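# Lay the mug on the pad as pictured

## Task

Get the mug onto the pad with nothing else on it, resting in the same orientation the goal picture (the reference image named manual) shows, with every part of the mug inside the pad's edges, and without tipping over anything.

## Robot and tools

Robot: two arms, left_arm and right_arm, each with a two-finger gripper. A camera stand sits on the floor behind them. Loose objects may occasionally get a brief nudge from outside.

Frames: the scene frame has its origin at table-top height, halfway between the arms' nominal bases. +z is up, +x points out over the table, and left_arm is on the +y side (arm names do not match image sides). Measured bases in the scene frame: left_arm at (+0.002, +0.372, 0) m with quat_wxyz (+1.000, 0, 0, +0.006); right_arm at (-0.005, -0.257, 0) m with quat_wxyz (+1.000, 0, 0, +0.002). Every hand pose, target and velocity for an arm is given in that arm's own base frame. Fixed cameras and the table use the scene frame. Reported hand poses can be wrong by a few cm, worse at long reach.

Gripper: fingers extend along the gripper's +z axis and close along its y axis. end_effector_position is the point between the pads, roughly 1 cm short of the fingertips.

Row format (both tools): one flat list of 16 numbers covering both arms, even if only one moves. First left_arm: x, y, z (metres), qw, qx, qy, qz (unit quaternion, w first), opening; then the same 8 for right_arm. x, y, z and the quaternion are absolute goals for end_effector_position and end_effector_quat_wxyz in that arm's base frame, not offsets. Opening runs from -1 (shut) to +1 (fully open, 0.094 m). To keep an arm still, resend the pose it last reported before it stopped, plus the opening it should keep; sending 0 as an opening is a real command. To hold an orientation, repeat the same quaternion in every row rather than copying the drifting reported one.

execute_actions(actions, cameras): actions is a list of actions; each action is a list of up to 15 rows, one row per 1/30 s step, and a short action repeats its final row to fill 15 steps. Any target more than 0.6 m from its gripper's current position along any gripper axis gets the action rejected for both arms; the first action is checked against the latest reported state, and a malformed action rejects the whole call. Each step the controller limits the commanded orientation to 40 degrees from the measured one and favours position over orientation, so one action may fall short; the result's Hand target line shows where each arm is actually heading, and you send the remainder next. cameras: list of names, ["all"], or []; images come back by default only when actions is empty.

move(target, speed, blend, opening_speed, grip_force, blocking, cameras): drives each gripper in a straight line from its Hand target to the target row (no 0.6 m limit), or through a list of up to 15 rows, all within 10 s. speed: m/s, 0.002 to 4.3, default 0.25, rotation capped at twice that in rad/s; one value or one per target. blend: corner-rounding radius in metres per target, 0 = full stop at each. opening_speed: rate of opening change per second on the -1..+1 scale, at least 0.2; use it to close gently. grip_force: newtons per finger pad, 10 to 50, one value or one per arm; it persists, starts at full, and low values close slowly. blocking=false returns after about 0.5 s while the move continues; a new move takes over from the current point. Paths ignore obstacles and the other arm. Faster moves lag and stray more and hit harder; targets set beyond a contact press harder. The result adds a move: line, e.g. done, off_target, moving, held or fault, plus limits=paced (pose clipped) or limits=held (steps withheld). done means at rest within 10 mm and 2 degrees.

wait(seconds): 0 to 10 s, arms hold their last command; returns early if a running move ends. stop(): brakes a running move, needing some distance. zoom_image(camera, region): camera is cam_high, cam_low, cam_left_wrist or cam_right_wrist; region [x0, y0, x1, y1] in pixels from the top-left, at most 504 by 504, on that camera's newest image. show_instructions(): shows the reference images. finished_scene(scene): ends the scene, given its number; irreversible, and the task object must stay in place afterwards with the robot not touching it.

Results: each arm's end_effector_position and quat in its base frame, Hand target, Tool commands, Joint positions (last value = measured finger gap in m), grip_measured (opening on the -1..+1 scale; reads a bit wide when empty and narrower than a squeezed part), grip_effort_nm (gripper motor effort, negative = closing; not pad force), joint torques (include arm weight; joints 3 and 4 wrap at ±28 N m), Joint velocities (within noise = still), motor temperatures. Images are 896x504. Joint ranges (rad): waist -2.880..2.880, shoulder 0.000..3.142, elbow 0.000..3.019 (straight 2.964), wrist pitch -1.693..1.571, wrist yaw -1.571..1.571, wrist roll -2.094..2.094.

Cautions: an arm may rest a few cm off its command without touching anything. Don't drop the task object or let go while it moves; nothing may leave the table. Avoid hard or fast contact with fixed or heavy things and any contact between the two arms or grippers, including one gripper closing on the other's fingers. Route around an arm's own base, not near it, or its shoulder posture may flip. Holding loads, stretching out or pushing toward unreachable poses heats motors: MOTOR HOT appears at 85 °C, and at 100 °C an OVER-TEMPERATURE FAULT drops that arm for 30 to 60 s or more. To release, command an opening well above grip_measured.

Each tool is called after "Request:" by a JSON object that holds its "method" and its "body".

Reference images:

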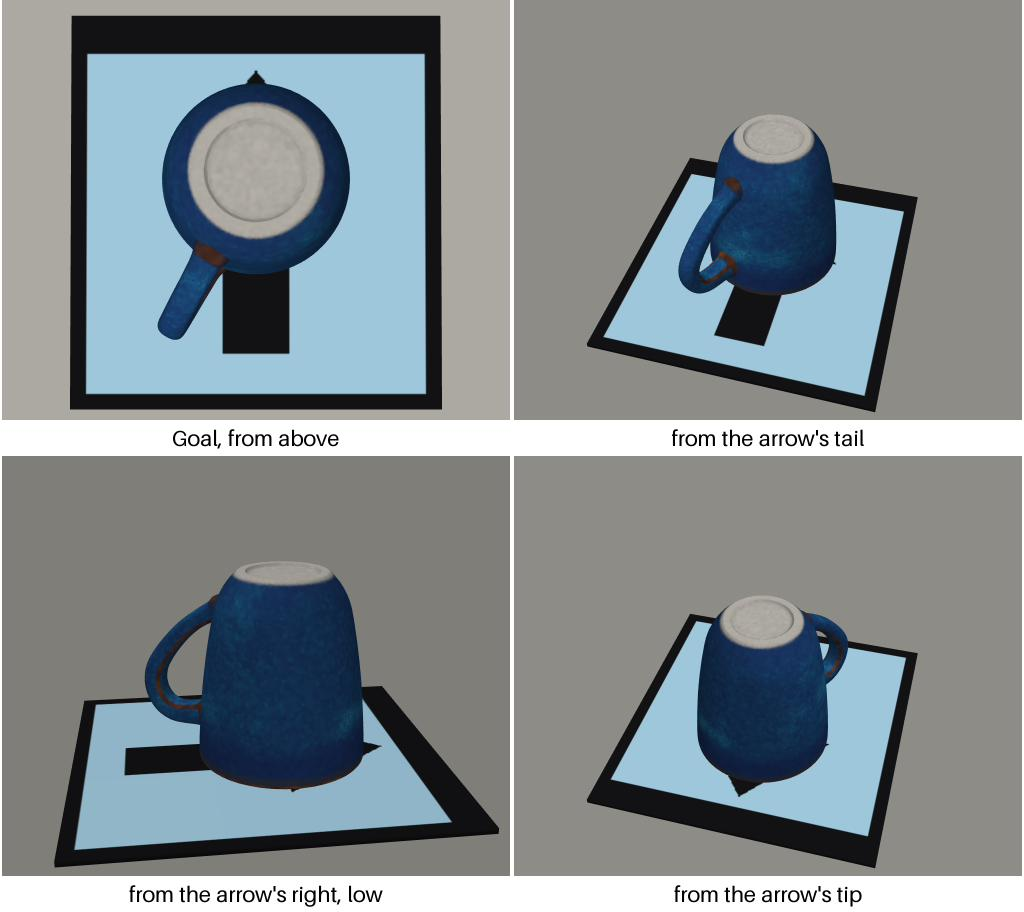

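## Session

Request:
{"method": "execute_actions", "body": {"actions": []}}

Scene clock: 0.00 s.
left_arm: end_effector_position=(+0.7278, -0.0717, +0.2854) grip_measured=+1.000 grip_effort_nm=n/a end_effector_quat_wxyz=(+0.583, +0.071, +0.787, +0.192) | right_arm: end_effector_position=(+0.7092, -0.0383, +0.1773) grip_measured=+1.000 grip_effort_nm=n/a end_effector_quat_wxyz=(+0.565, +0.136, +0.813, -0.032)
Joint positions: left_arm=[-0.192 1.731 1.342 0.116 -0.405 0.298 0.094] | right_arm=[-0.004 1.785 1.175 0.234 0.203 0.188 0.094]
Joint velocities: within noise
Joint torques (N m): no reading
Motor temperatures (°C): left_arm=[21 25 23 22 21 19 20] | right_arm=[20 22 20 20 22 20 22]
Heat: left arm: hottest shoulder 25 °C; right arm: hottest shoulder 22 °C.
Hand target: left_arm +0.7341, -0.0729, +0.2944; +0.590, +0.068, +0.781, +0.191 | right_arm +0.7166, -0.0383, +0.1902; +0.576, +0.136, +0.806, -0.030
Tool commands: left_gripper/opening=+1.0 right_gripper/opening=+1.0

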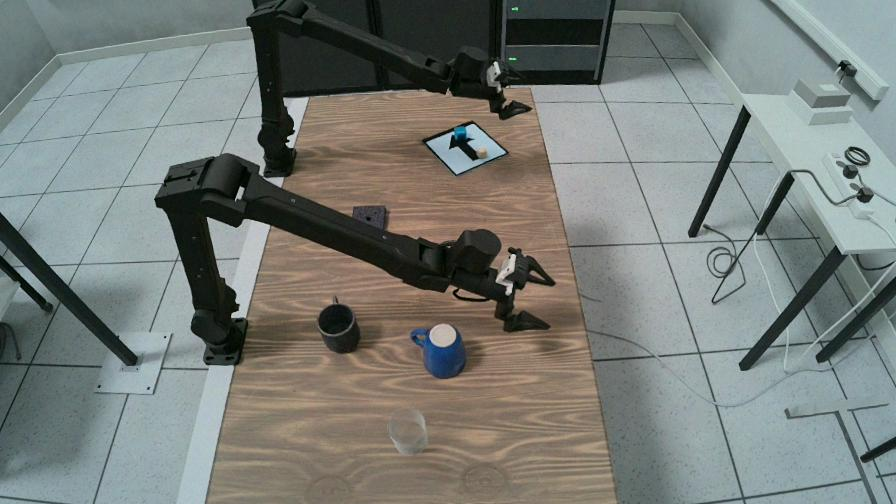

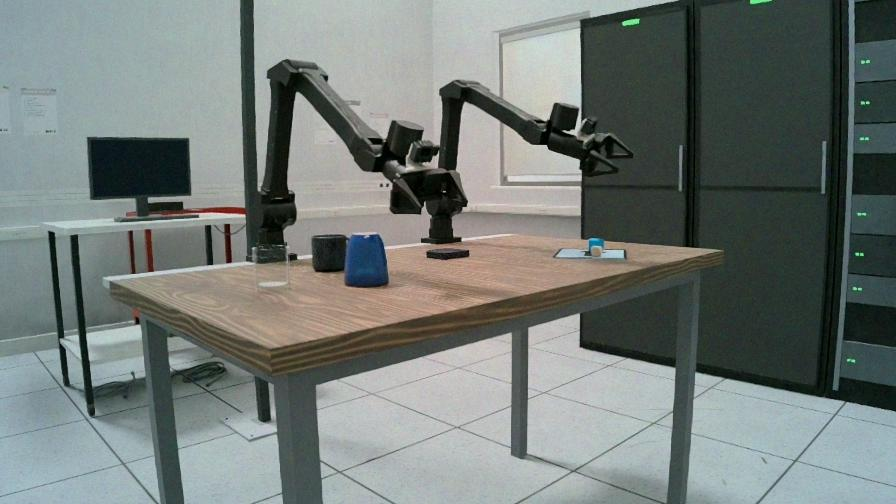

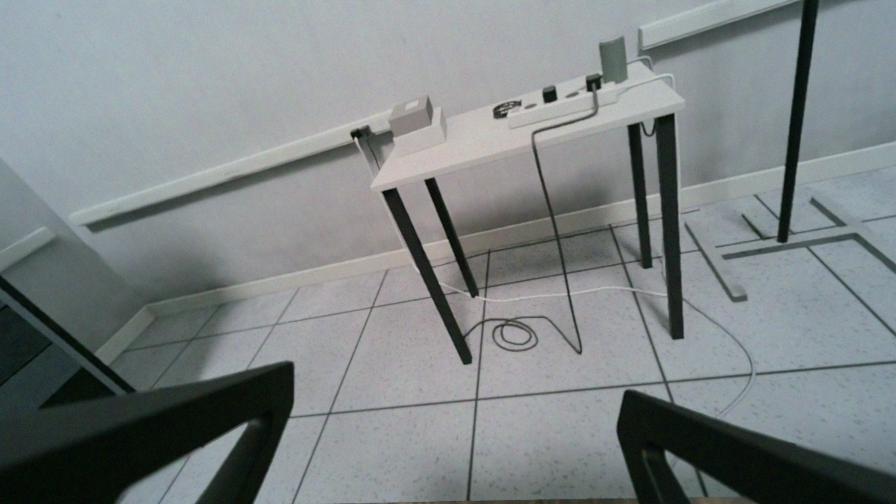

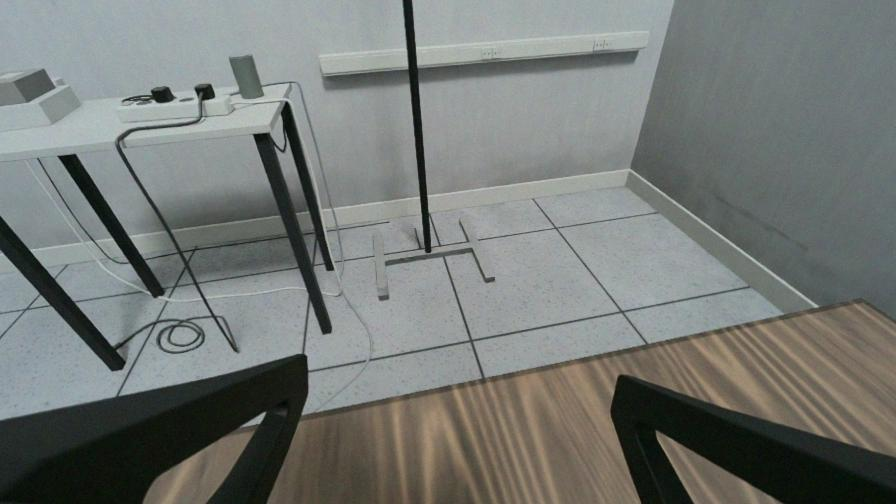

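Request:
{"method": "zoom_image", "body": {"camera": "cam_high", "region": [400, 100, 540, 190]}}

Request:
{"method": "zoom_image", "body": {"camera": "cam_high", "region": [300, 280, 500, 480]}}

Request:
{"method": "zoom_image", "body": {"camera": "cam_low", "region": [520, 210, 660, 290]}}

Request:
{"method": "zoom_image", "body": {"camera": "cam_low", "region": [220, 200, 480, 320]}}

Scaled by 3.600 from the camera's 896x504 image, which has a finer 1280x720 frame.

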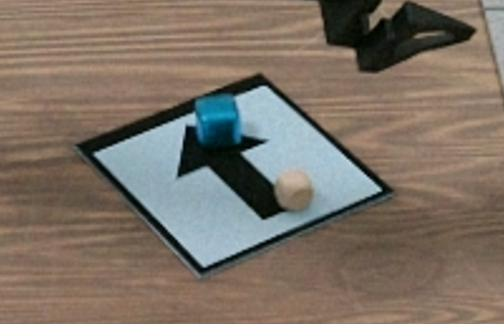

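Scaled by 2.520 from the camera's 896x504 image, which has a finer 1280x720 frame.

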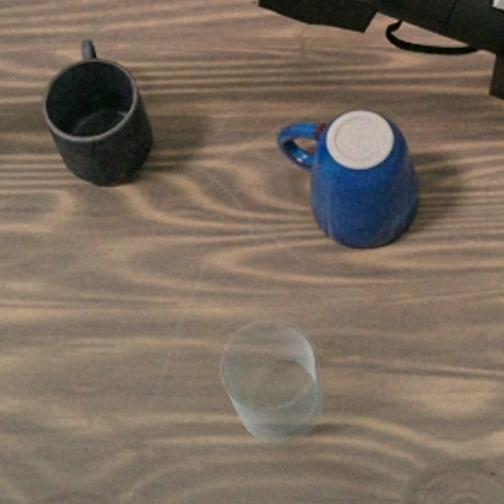

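Scaled by 3.600 from the camera's 896x504 image, which has a finer 1280x720 frame.

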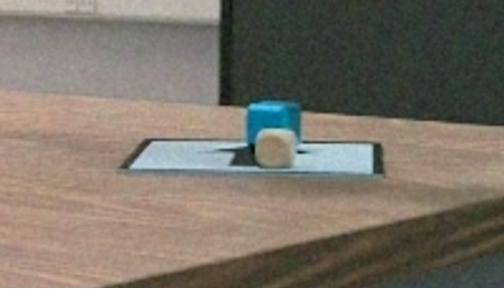

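Scaled by 1.938 from the camera's 896x504 image, which has a finer 1280x720 frame.

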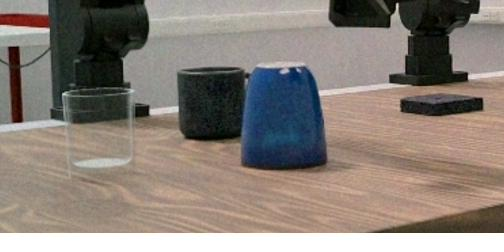

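Request:
{"method": "move", "body": {"target": [0.52, 0.045, 0.30, 0, 0, 1, 0, 1, 0.45, -0.04, 0.33, 0, 0, 1, 0, 1], "speed": 0.35, "cameras": ["all"]}}

Scene clock: 11.20 s.
left_arm: end_effector_position=(+0.5081, +0.0410, +0.2884) grip_measured=+1.000 grip_effort_nm=0.00 end_effector_quat_wxyz=(-0.002, -0.003, +1.000, +0.001) | right_arm: end_effector_position=(+0.4405, -0.0354, +0.3203) grip_measured=+1.000 grip_effort_nm=0.01 end_effector_quat_wxyz=(+0.011, +0.002, +1.000, -0.001)
Joint positions: left_arm=[0.08 1.679 1.775 -1.67 -0.003 0.073 0.094] | right_arm=[-0.079 1.489 1.633 -1.693 0 -0.075 0.094]
Joint torques (N m): left_arm=[0.15 -14.45 13.63 0.31 0.06 0.23] | right_arm=[0.67 -12.4 11.15 0.02 -0.01 -0.22]
Heat: left arm: hottest shoulder 27 °C; right arm: hottest shoulder 23 °C.
Hand target: left_arm +0.5193, +0.0450, +0.2996; +0.011, +0.000, +1.000, +0.001 | right_arm +0.4495, -0.0399, +0.3295; +0.019, +0.000, +1.000, -0.002
Off the commanded pose: left_arm 0.017 m, 0 deg | right_arm 0.014 m, 1 deg.
joint sent to its limit (left arm) — joint 4 (wrist pitch), lower limit. The joint targets still meet the commanded pose.
joint sent to its limit (right arm) — joint 4 (wrist pitch), lower limit. The joint targets still meet the commanded pose.
move: off_target (left_arm, right_arm)

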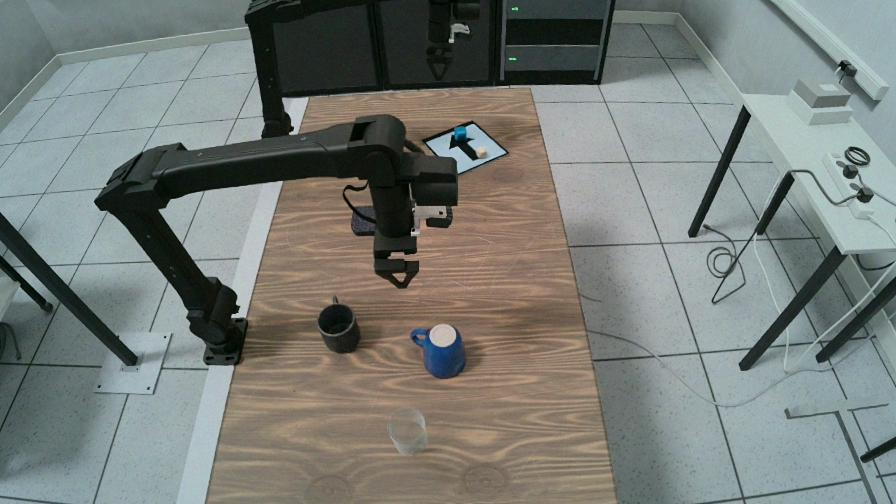

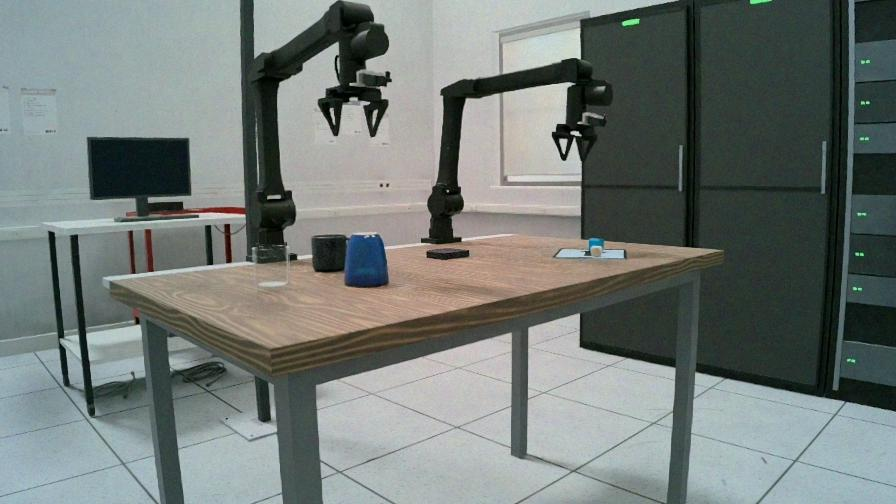

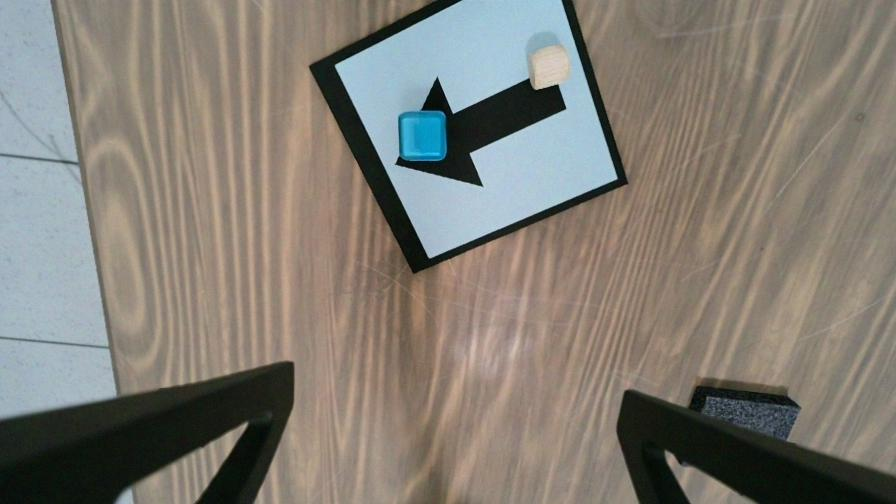

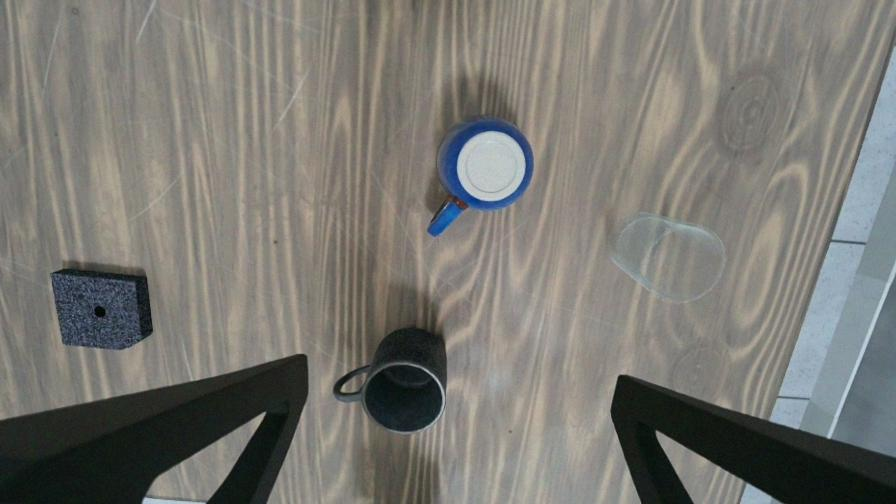

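Request:
{"method": "move", "body": {"target": [0.583, 0.060, 0.17, 0, 0, 1, 0, 1, 0.495, -0.052, 0.22, 0, 0.609, 0.793, 0, 1], "speed": 0.5, "cameras": ["all"]}}

Scene clock: 18.67 s.
left_arm: end_effector_position=(+0.5801, +0.0530, +0.1813) grip_measured=+1.000 grip_effort_nm=0.00 end_effector_quat_wxyz=(+0.005, -0.001, +1.000, +0.002) | right_arm: end_effector_position=(+0.4905, -0.0477, +0.2271) grip_measured=+1.000 grip_effort_nm=0.00 end_effector_quat_wxyz=(+0.001, +0.601, +0.799, +0.002)
Joint positions: left_arm=[0.091 1.877 1.767 -1.452 -0.002 0.09 0.094] | right_arm=[-0.097 1.627 1.549 -1.489 -0.002 1.193 0.094]
Joint torques (N m): left_arm=[-0.44 -17.85 9.17 0.88 0.05 0.24] | right_arm=[0.79 -14.45 8.01 0.84 0.13 0]
Heat: left arm: hottest shoulder 27 °C; right arm: hottest shoulder 23 °C.
Hand target: left_arm +0.5827, +0.0600, +0.1701; +0.000, +0.000, +1.000, +0.000 | right_arm +0.4949, -0.0520, +0.2200; +0.000, +0.609, +0.793, +0.000
Off the commanded pose: left_arm 0.014 m, 1 deg | right_arm 0.009 m, 1 deg.
move: off_target (left_arm)

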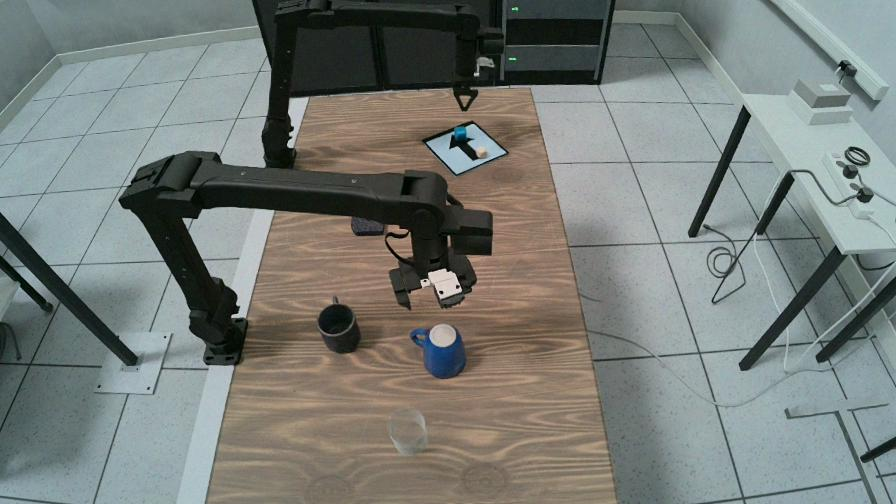

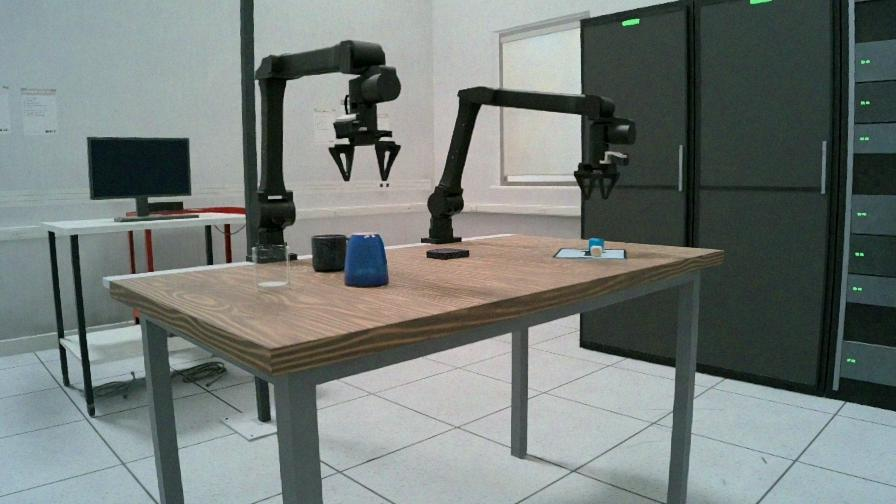

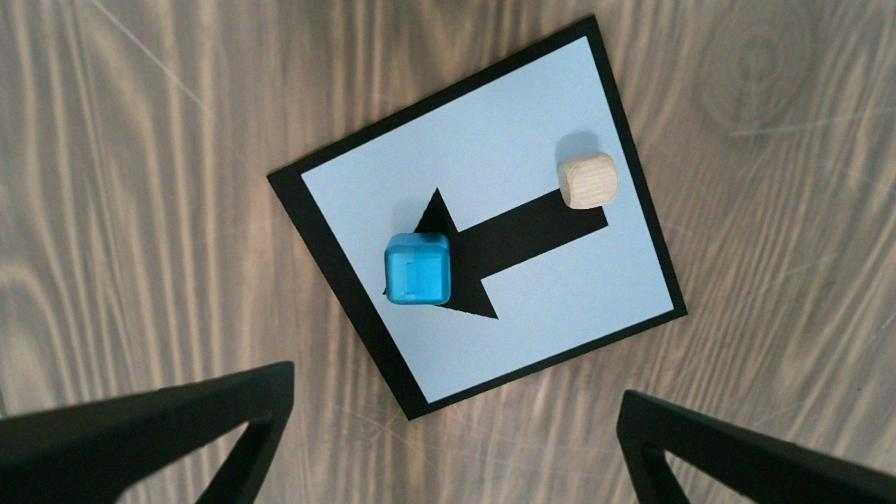

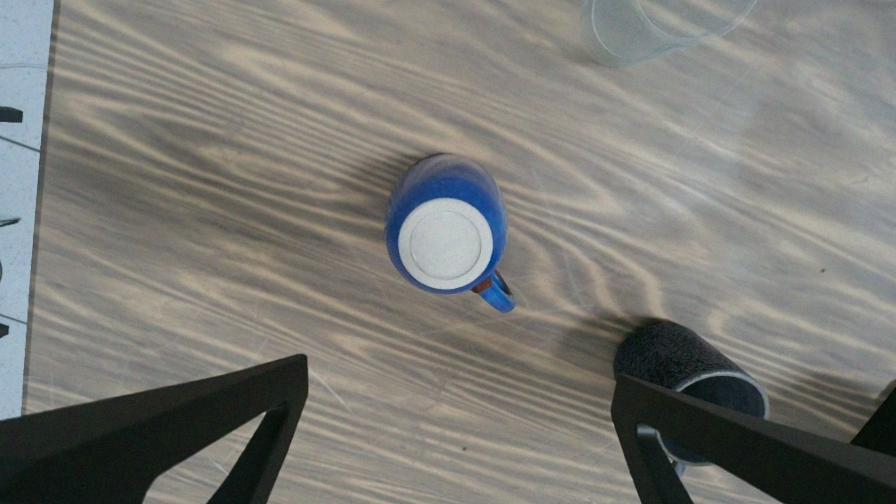

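Request:
{"method": "zoom_image", "body": {"camera": "cam_right_wrist", "region": [200, 300, 700, 504]}}

Request:
{"method": "zoom_image", "body": {"camera": "cam_high", "region": [360, 160, 540, 400]}}

Request:
{"method": "zoom_image", "body": {"camera": "cam_low", "region": [240, 20, 480, 300]}}

Scaled by 1.008 from the camera's 896x504 image, which has a finer 1280x720 frame.

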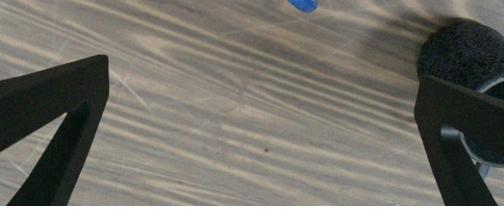

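Scaled by 2.100 from the camera's 896x504 image, which has a finer 1280x720 frame.

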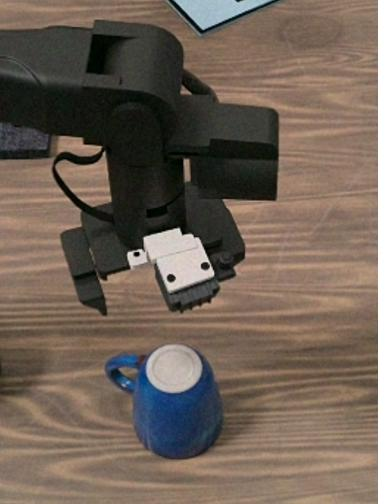

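Scaled by 1.800 from the camera's 896x504 image, which has a finer 1280x720 frame.

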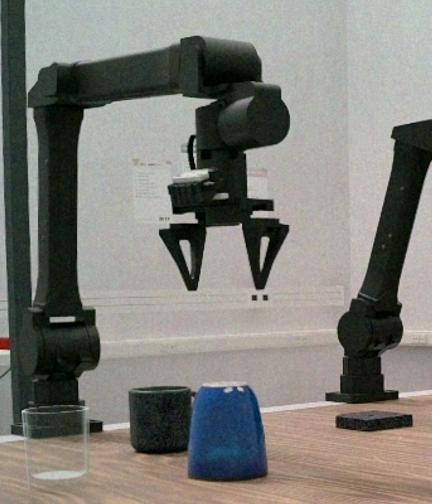

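Request:
{"method": "move", "body": {"target": [0.586, 0.079, 0.10, 0, 0, 1, 0, 0.3, 0.5055, -0.066, 0.14, 0, 0.609, 0.793, 0, 1], "speed": 0.3, "cameras": ["cam_high", "cam_left_wrist", "cam_right_wrist"]}}

Scene clock: 25.77 s.
left_arm: end_effector_position=(+0.5840, +0.0744, +0.1075) grip_measured=+0.302 grip_effort_nm=-0.10 end_effector_quat_wxyz=(+0.001, -0.003, +1.000, +0.001) | right_arm: end_effector_position=(+0.5000, -0.0621, +0.1411) grip_measured=+1.000 grip_effort_nm=0.00 end_effector_quat_wxyz=(-0.005, +0.612, +0.791, -0.002)
Joint positions: left_arm=[0.127 1.937 1.66 -1.292 -0.002 0.121 0.061] | right_arm=[-0.123 1.706 1.42 -1.296 -0.002 1.193 0.094]
Joint torques (N m): left_arm=[-0.09 -17.73 9.09 0.77 0.04 0.32] | right_arm=[0.97 -15.74 8.1 0.85 0.13 -0.24]
Motor temperatures (°C): left_arm=[21 28 28 22 21 19 20] | right_arm=[20 24 24 20 22 20 22]
Heat: left arm: hottest shoulder 28 °C; right arm: hottest shoulder 24 °C.
Hand target: left_arm +0.5858, +0.0789, +0.1000; +0.000, +0.000, +1.000, +0.000 | right_arm +0.5053, -0.0660, +0.1400; +0.000, +0.609, +0.793, +0.000
Off the commanded pose: left_arm 0.009 m, 0 deg | right_arm 0.007 m, 1 deg.
move: done
Images, in order (width x height): cam_high 896x504, cam_left_wrist 896x504, cam_right_wrist 896x504.

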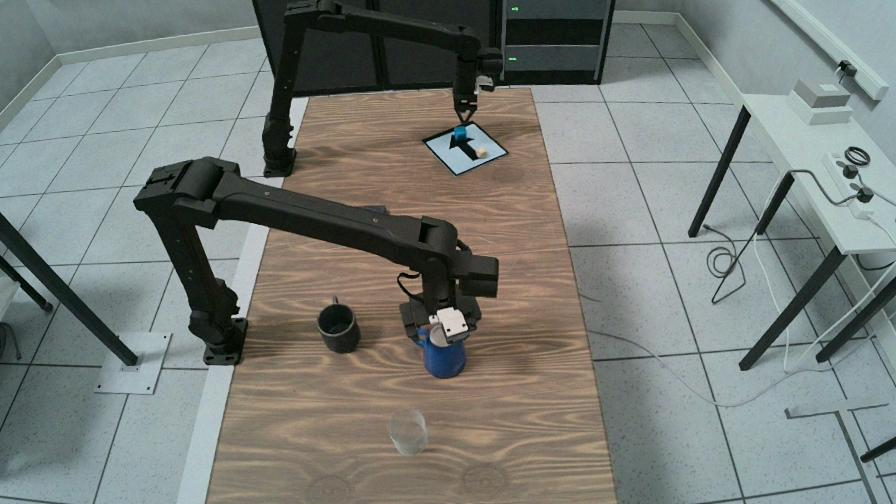

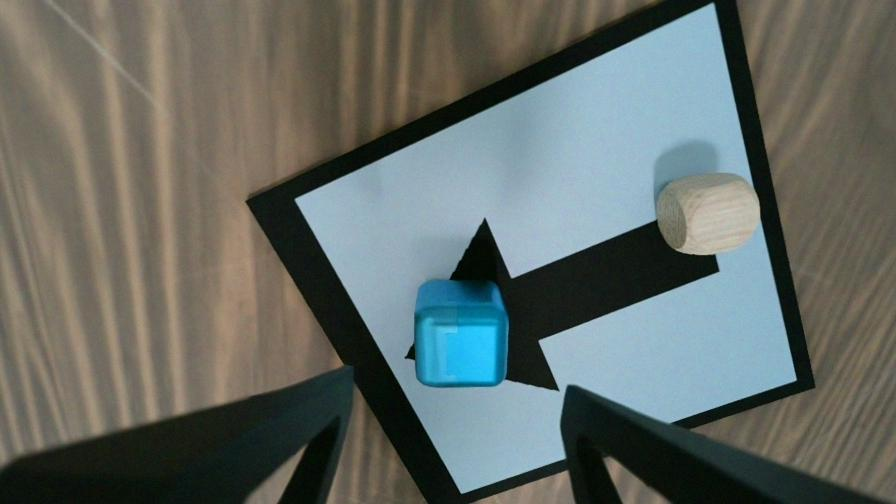

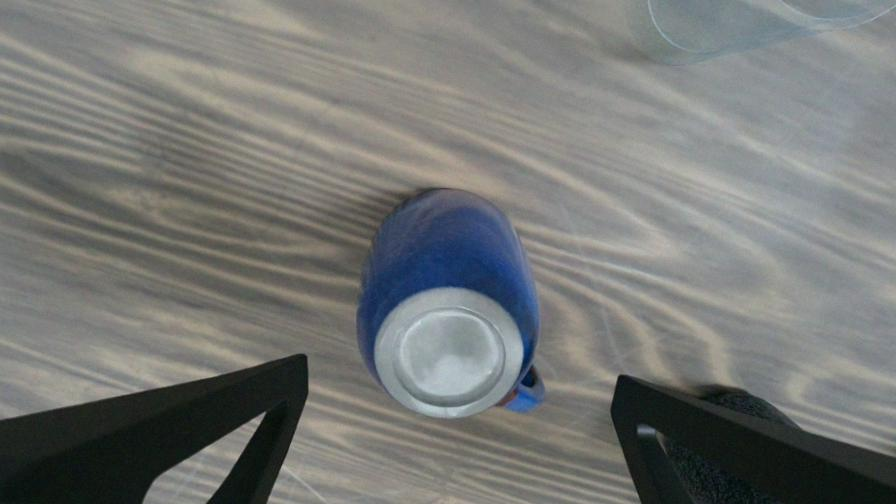

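Request:
{"method": "move", "body": {"target": [0.577, 0.0785, 0.018, 0, 0, 1, 0, 0.3, 0.508, -0.061, 0.061, 0, 0.609, 0.793, 0, 1], "speed": 0.15, "cameras": ["cam_high", "cam_left_wrist", "cam_right_wrist", "cam_low"]}}

Scene clock: 29.37 s.
left_arm: end_effector_position=(+0.5768, +0.0735, +0.0313) grip_measured=+0.302 grip_effort_nm=-0.10 end_effector_quat_wxyz=(+0.004, -0.002, +1.000, +0.001) | right_arm: end_effector_position=(+0.5039, -0.0626, +0.0664) grip_measured=+1.000 grip_effort_nm=0.00 end_effector_quat_wxyz=(-0.001, +0.612, +0.791, +0.000)
Joint positions: left_arm=[0.127 1.988 1.528 -1.103 -0.002 0.122 0.061] | right_arm=[-0.123 1.781 1.313 -1.104 -0.002 1.193 0.094]
Joint torques (N m): left_arm=[-0.5 -17.55 8.12 1.24 -0.01 0.27] | right_arm=[1.67 -15.62 7.31 0.84 0.14 -0.14]
Heat: left arm: hottest shoulder 28 °C; right arm: hottest shoulder 24 °C.
Hand target: left_arm +0.5767, +0.0784, +0.0182; +0.000, +0.000, +1.000, +0.000 | right_arm +0.5079, -0.0610, +0.0610; +0.000, +0.609, +0.793, +0.000
Off the commanded pose: left_arm 0.014 m, 1 deg | right_arm 0.007 m, 0 deg.
move: off_target (left_arm)

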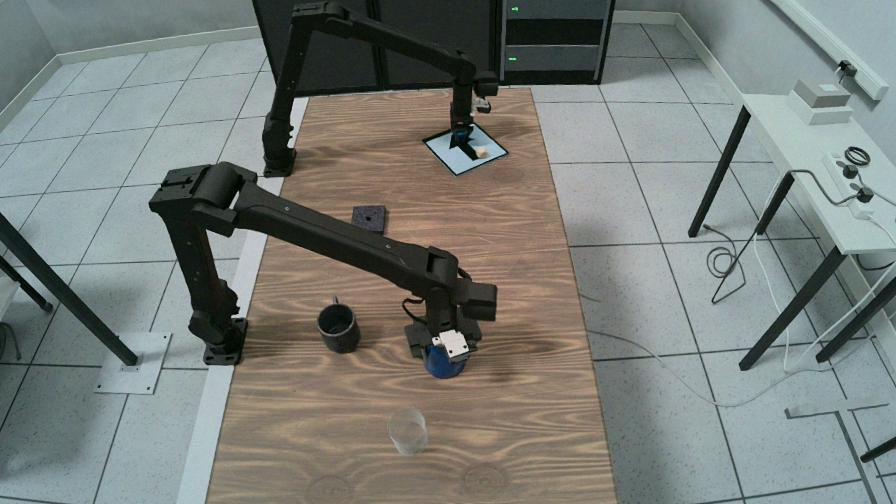

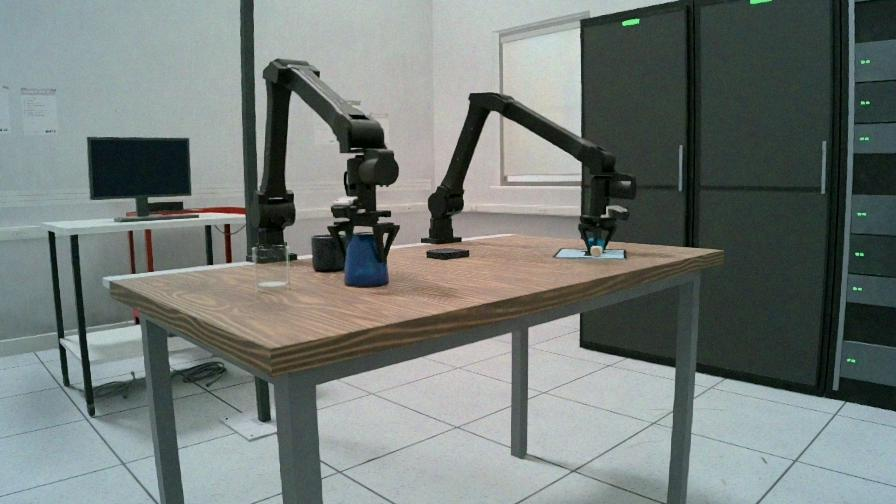

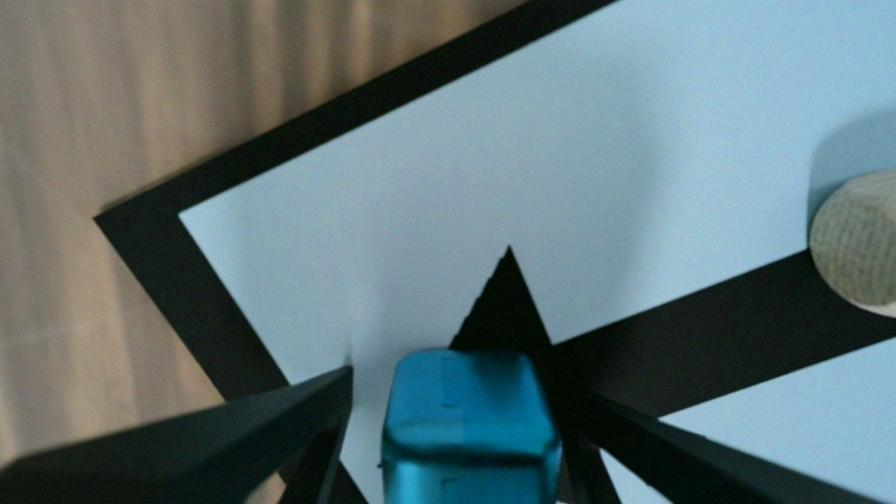

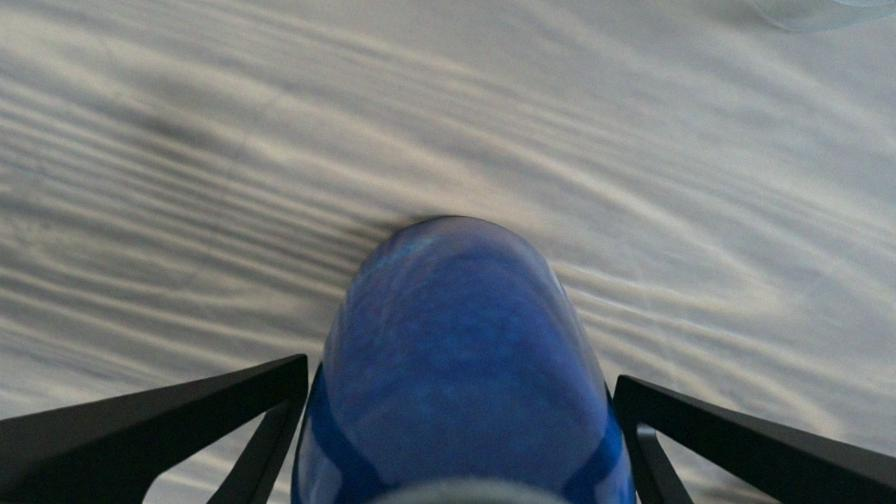

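Request:
{"method": "zoom_image", "body": {"camera": "cam_left_wrist", "region": [240, 320, 680, 504]}}

Request:
{"method": "zoom_image", "body": {"camera": "cam_low", "region": [540, 170, 660, 270]}}

Request:
{"method": "zoom_image", "body": {"camera": "cam_low", "region": [290, 130, 450, 300]}}

Request:
{"method": "zoom_image", "body": {"camera": "cam_right_wrist", "region": [240, 320, 680, 504]}}

Request:
{"method": "zoom_image", "body": {"camera": "cam_high", "region": [420, 60, 520, 180]}}

Scaled by 1.145 from the camera's 896x504 image, which has a finer 1280x720 frame.

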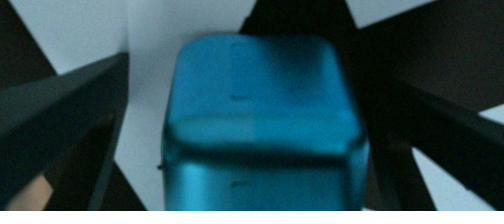

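Scaled by 4.200 from the camera's 896x504 image, which has a finer 1280x720 frame.

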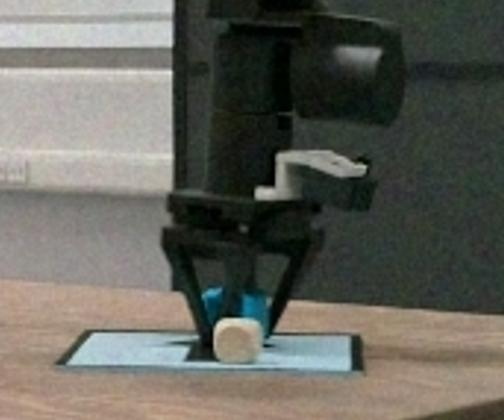

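Scaled by 2.965 from the camera's 896x504 image, which has a finer 1280x720 frame.

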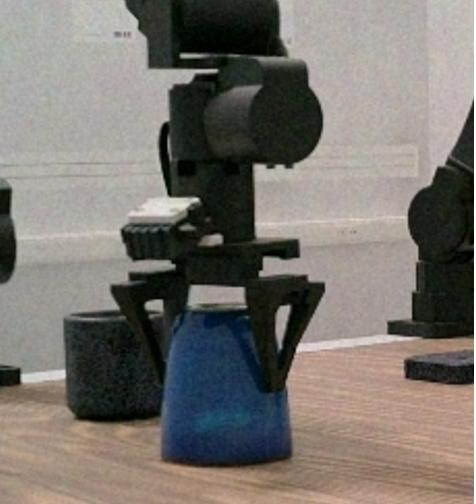

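Scaled by 1.145 from the camera's 896x504 image, which has a finer 1280x720 frame.

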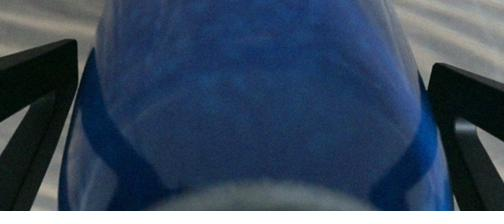

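Scaled by 4.200 from the camera's 896x504 image, which has a finer 1280x720 frame.

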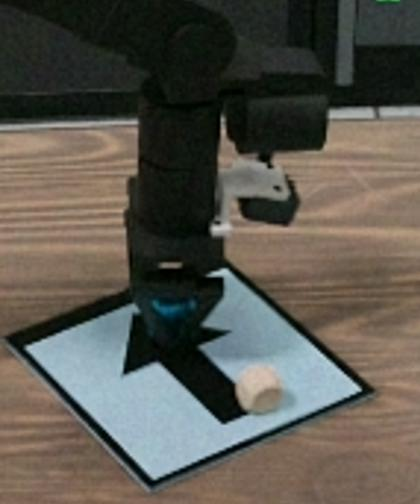

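Request:
{"method": "move", "body": {"target": [[0.577, 0.0785, 0.010, 0, 0, 1, 0, 0.3, 0.506, -0.061, 0.061, 0, 0.609, 0.793, 0, 1], [0.577, 0.0785, 0.010, 0, 0, 1, 0, -0.6, 0.506, -0.061, 0.061, 0, 0.609, 0.793, 0, 0.3]], "speed": 0.1, "grip_force": [20, 25], "cameras": ["cam_left_wrist", "cam_right_wrist"]}}

Scene clock: 33.87 s.
left_arm: end_effector_position=(+0.5821, +0.0742, +0.0314) grip_measured=-0.177 grip_effort_nm=-0.46 end_effector_quat_wxyz=(+0.014, -0.002, +1.000, +0.003) | right_arm: end_effector_position=(+0.5049, -0.0628, +0.0664) grip_measured=+0.808 grip_effort_nm=-0.56 end_effector_quat_wxyz=(+0.001, +0.612, +0.791, +0.001)
Joint positions: left_arm=[0.127 1.988 1.528 -1.081 -0.002 0.122 0.039] | right_arm=[-0.123 1.781 1.313 -1.1 -0.002 1.193 0.085]
Joint torques (N m): left_arm=[-0.03 -17.55 7.42 1.01 0.02 0.28] | right_arm=[1.79 -15.97 6.82 0.79 0.13 -0.14]
Heat: left arm: hottest shoulder 29 °C; right arm: hottest shoulder 24 °C.
Hand target: left_arm +0.5765, +0.0783, +0.0105; +0.000, +0.000, +1.000, +0.000 | right_arm +0.5059, -0.0611, +0.0610; +0.000, +0.609, +0.793, +0.000
Off the commanded pose: left_arm 0.022 m, 2 deg | right_arm 0.006 m, 0 deg.
grip_force (N): 20, 25
move: off_target (left_arm); target 2's new opening was sent with left_arm's hand 0.022 m and 1 deg from that target
Images, in order (width x height): cam_left_wrist 896x504, cam_right_wrist 896x504.

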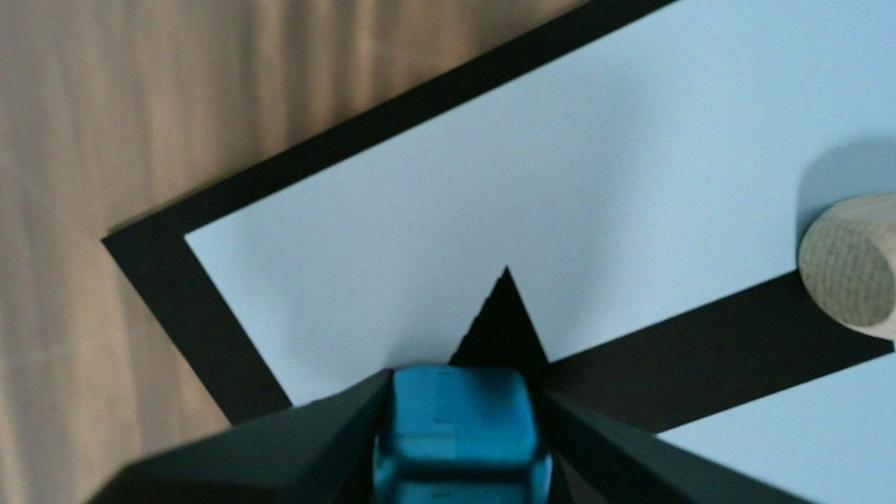

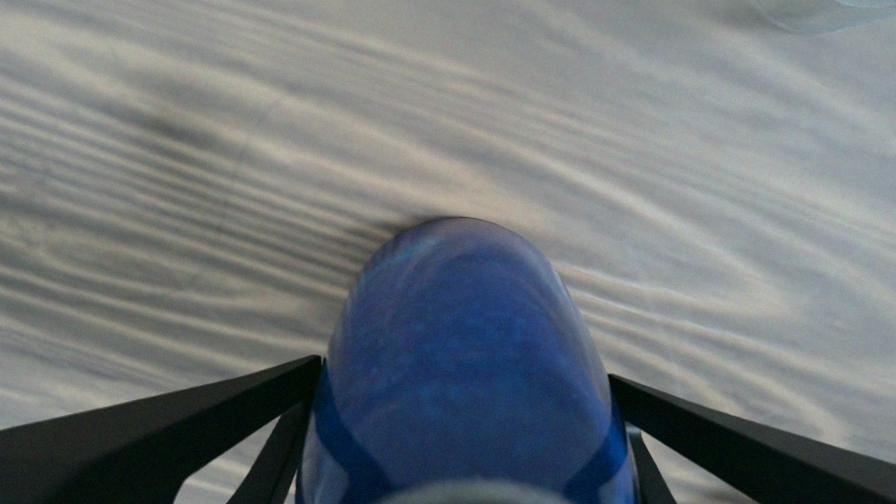

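Request:
{"method": "move", "body": {"target": [[0.577, 0.0785, 0.11, 0, 0, 1, 0, -0.6, 0.508, -0.061, 0.16, 0, 0.609, 0.793, 0, 0.3], [0.37, 0.205, 0.11, 0, 0, 1, 0, -0.6, 0.53, 0.313, 0.16, 0, -0.423, 0.906, 0, 0.3]], "speed": [0.15, 0.4], "blend": 0.02, "cameras": ["all"]}}

Scene clock: 39.30 s.
left_arm: end_effector_position=(+0.3714, +0.2015, +0.1066) grip_measured=-0.178 grip_effort_nm=-0.48 end_effector_quat_wxyz=(-0.008, -0.002, +1.000, -0.003) | right_arm: end_effector_position=(+0.5137, +0.3051, +0.1383) grip_measured=+0.808 grip_effort_nm=-0.56 end_effector_quat_wxyz=(-0.024, -0.419, +0.908, -0.004)
Joint positions: left_arm=[0.497 1.541 1.119 -1.166 -0.002 0.493 0.039] | right_arm=[0.537 1.975 1.801 -1.445 0.002 -0.327 0.085]
Joint torques (N m): left_arm=[-0.03 -14.1 7.98 0.9 0.07 0.22] | right_arm=[1.2 -19.78 12.49 -0.27 -0.08 -0.25]
Heat: left arm: hottest shoulder 29 °C; right arm: hottest shoulder 25 °C.
Hand target: left_arm +0.3700, +0.2051, +0.1101; +0.000, +0.000, +1.000, +0.000 | right_arm +0.5287, +0.3123, +0.1602; +0.001, -0.423, +0.906, +0.000
Off the commanded pose: left_arm 0.005 m, 1 deg | right_arm 0.028 m, 3 deg.
grip_force (N): 20, 25
move: off_target (right_arm)

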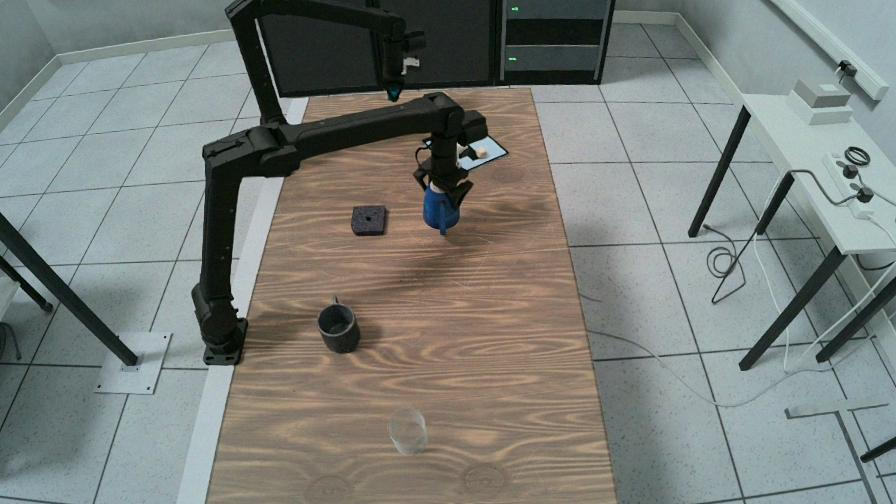

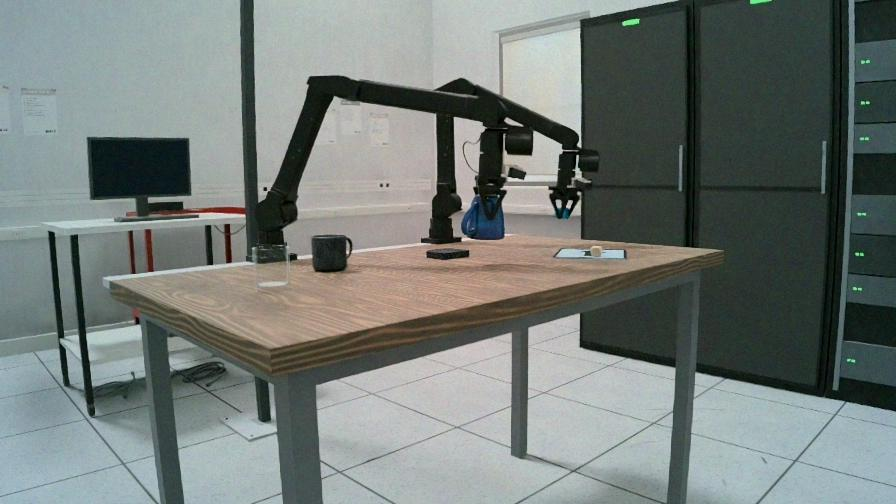

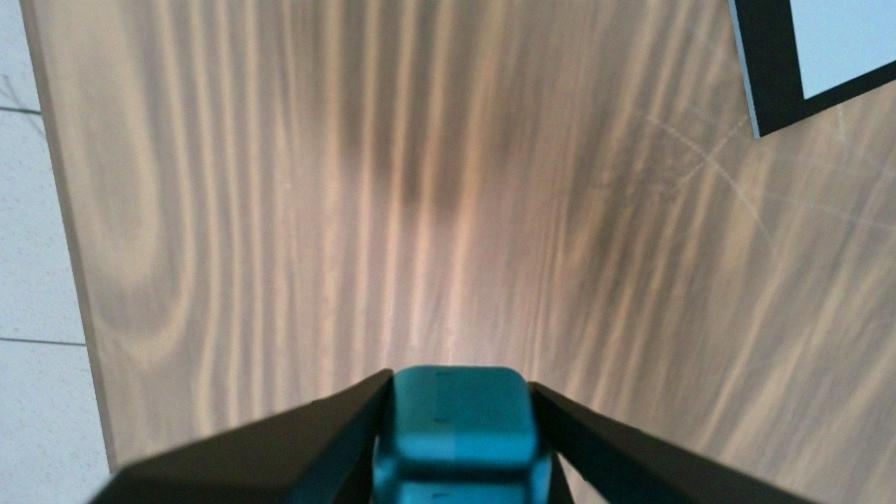

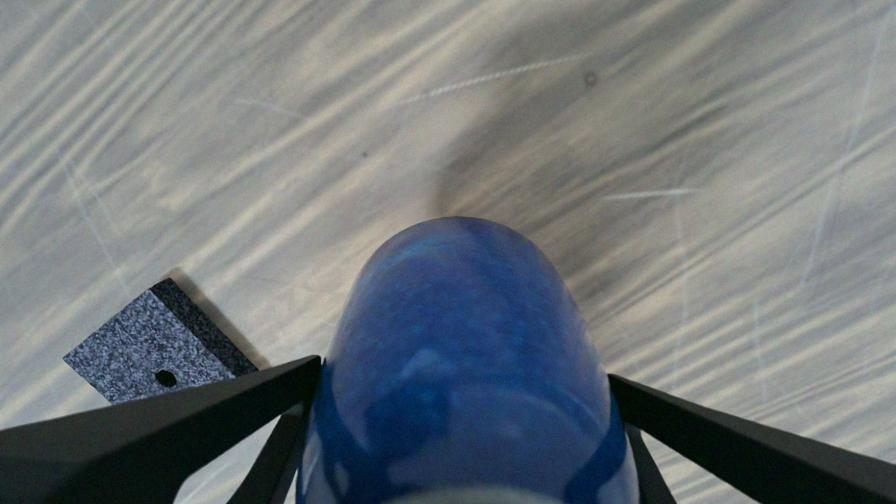

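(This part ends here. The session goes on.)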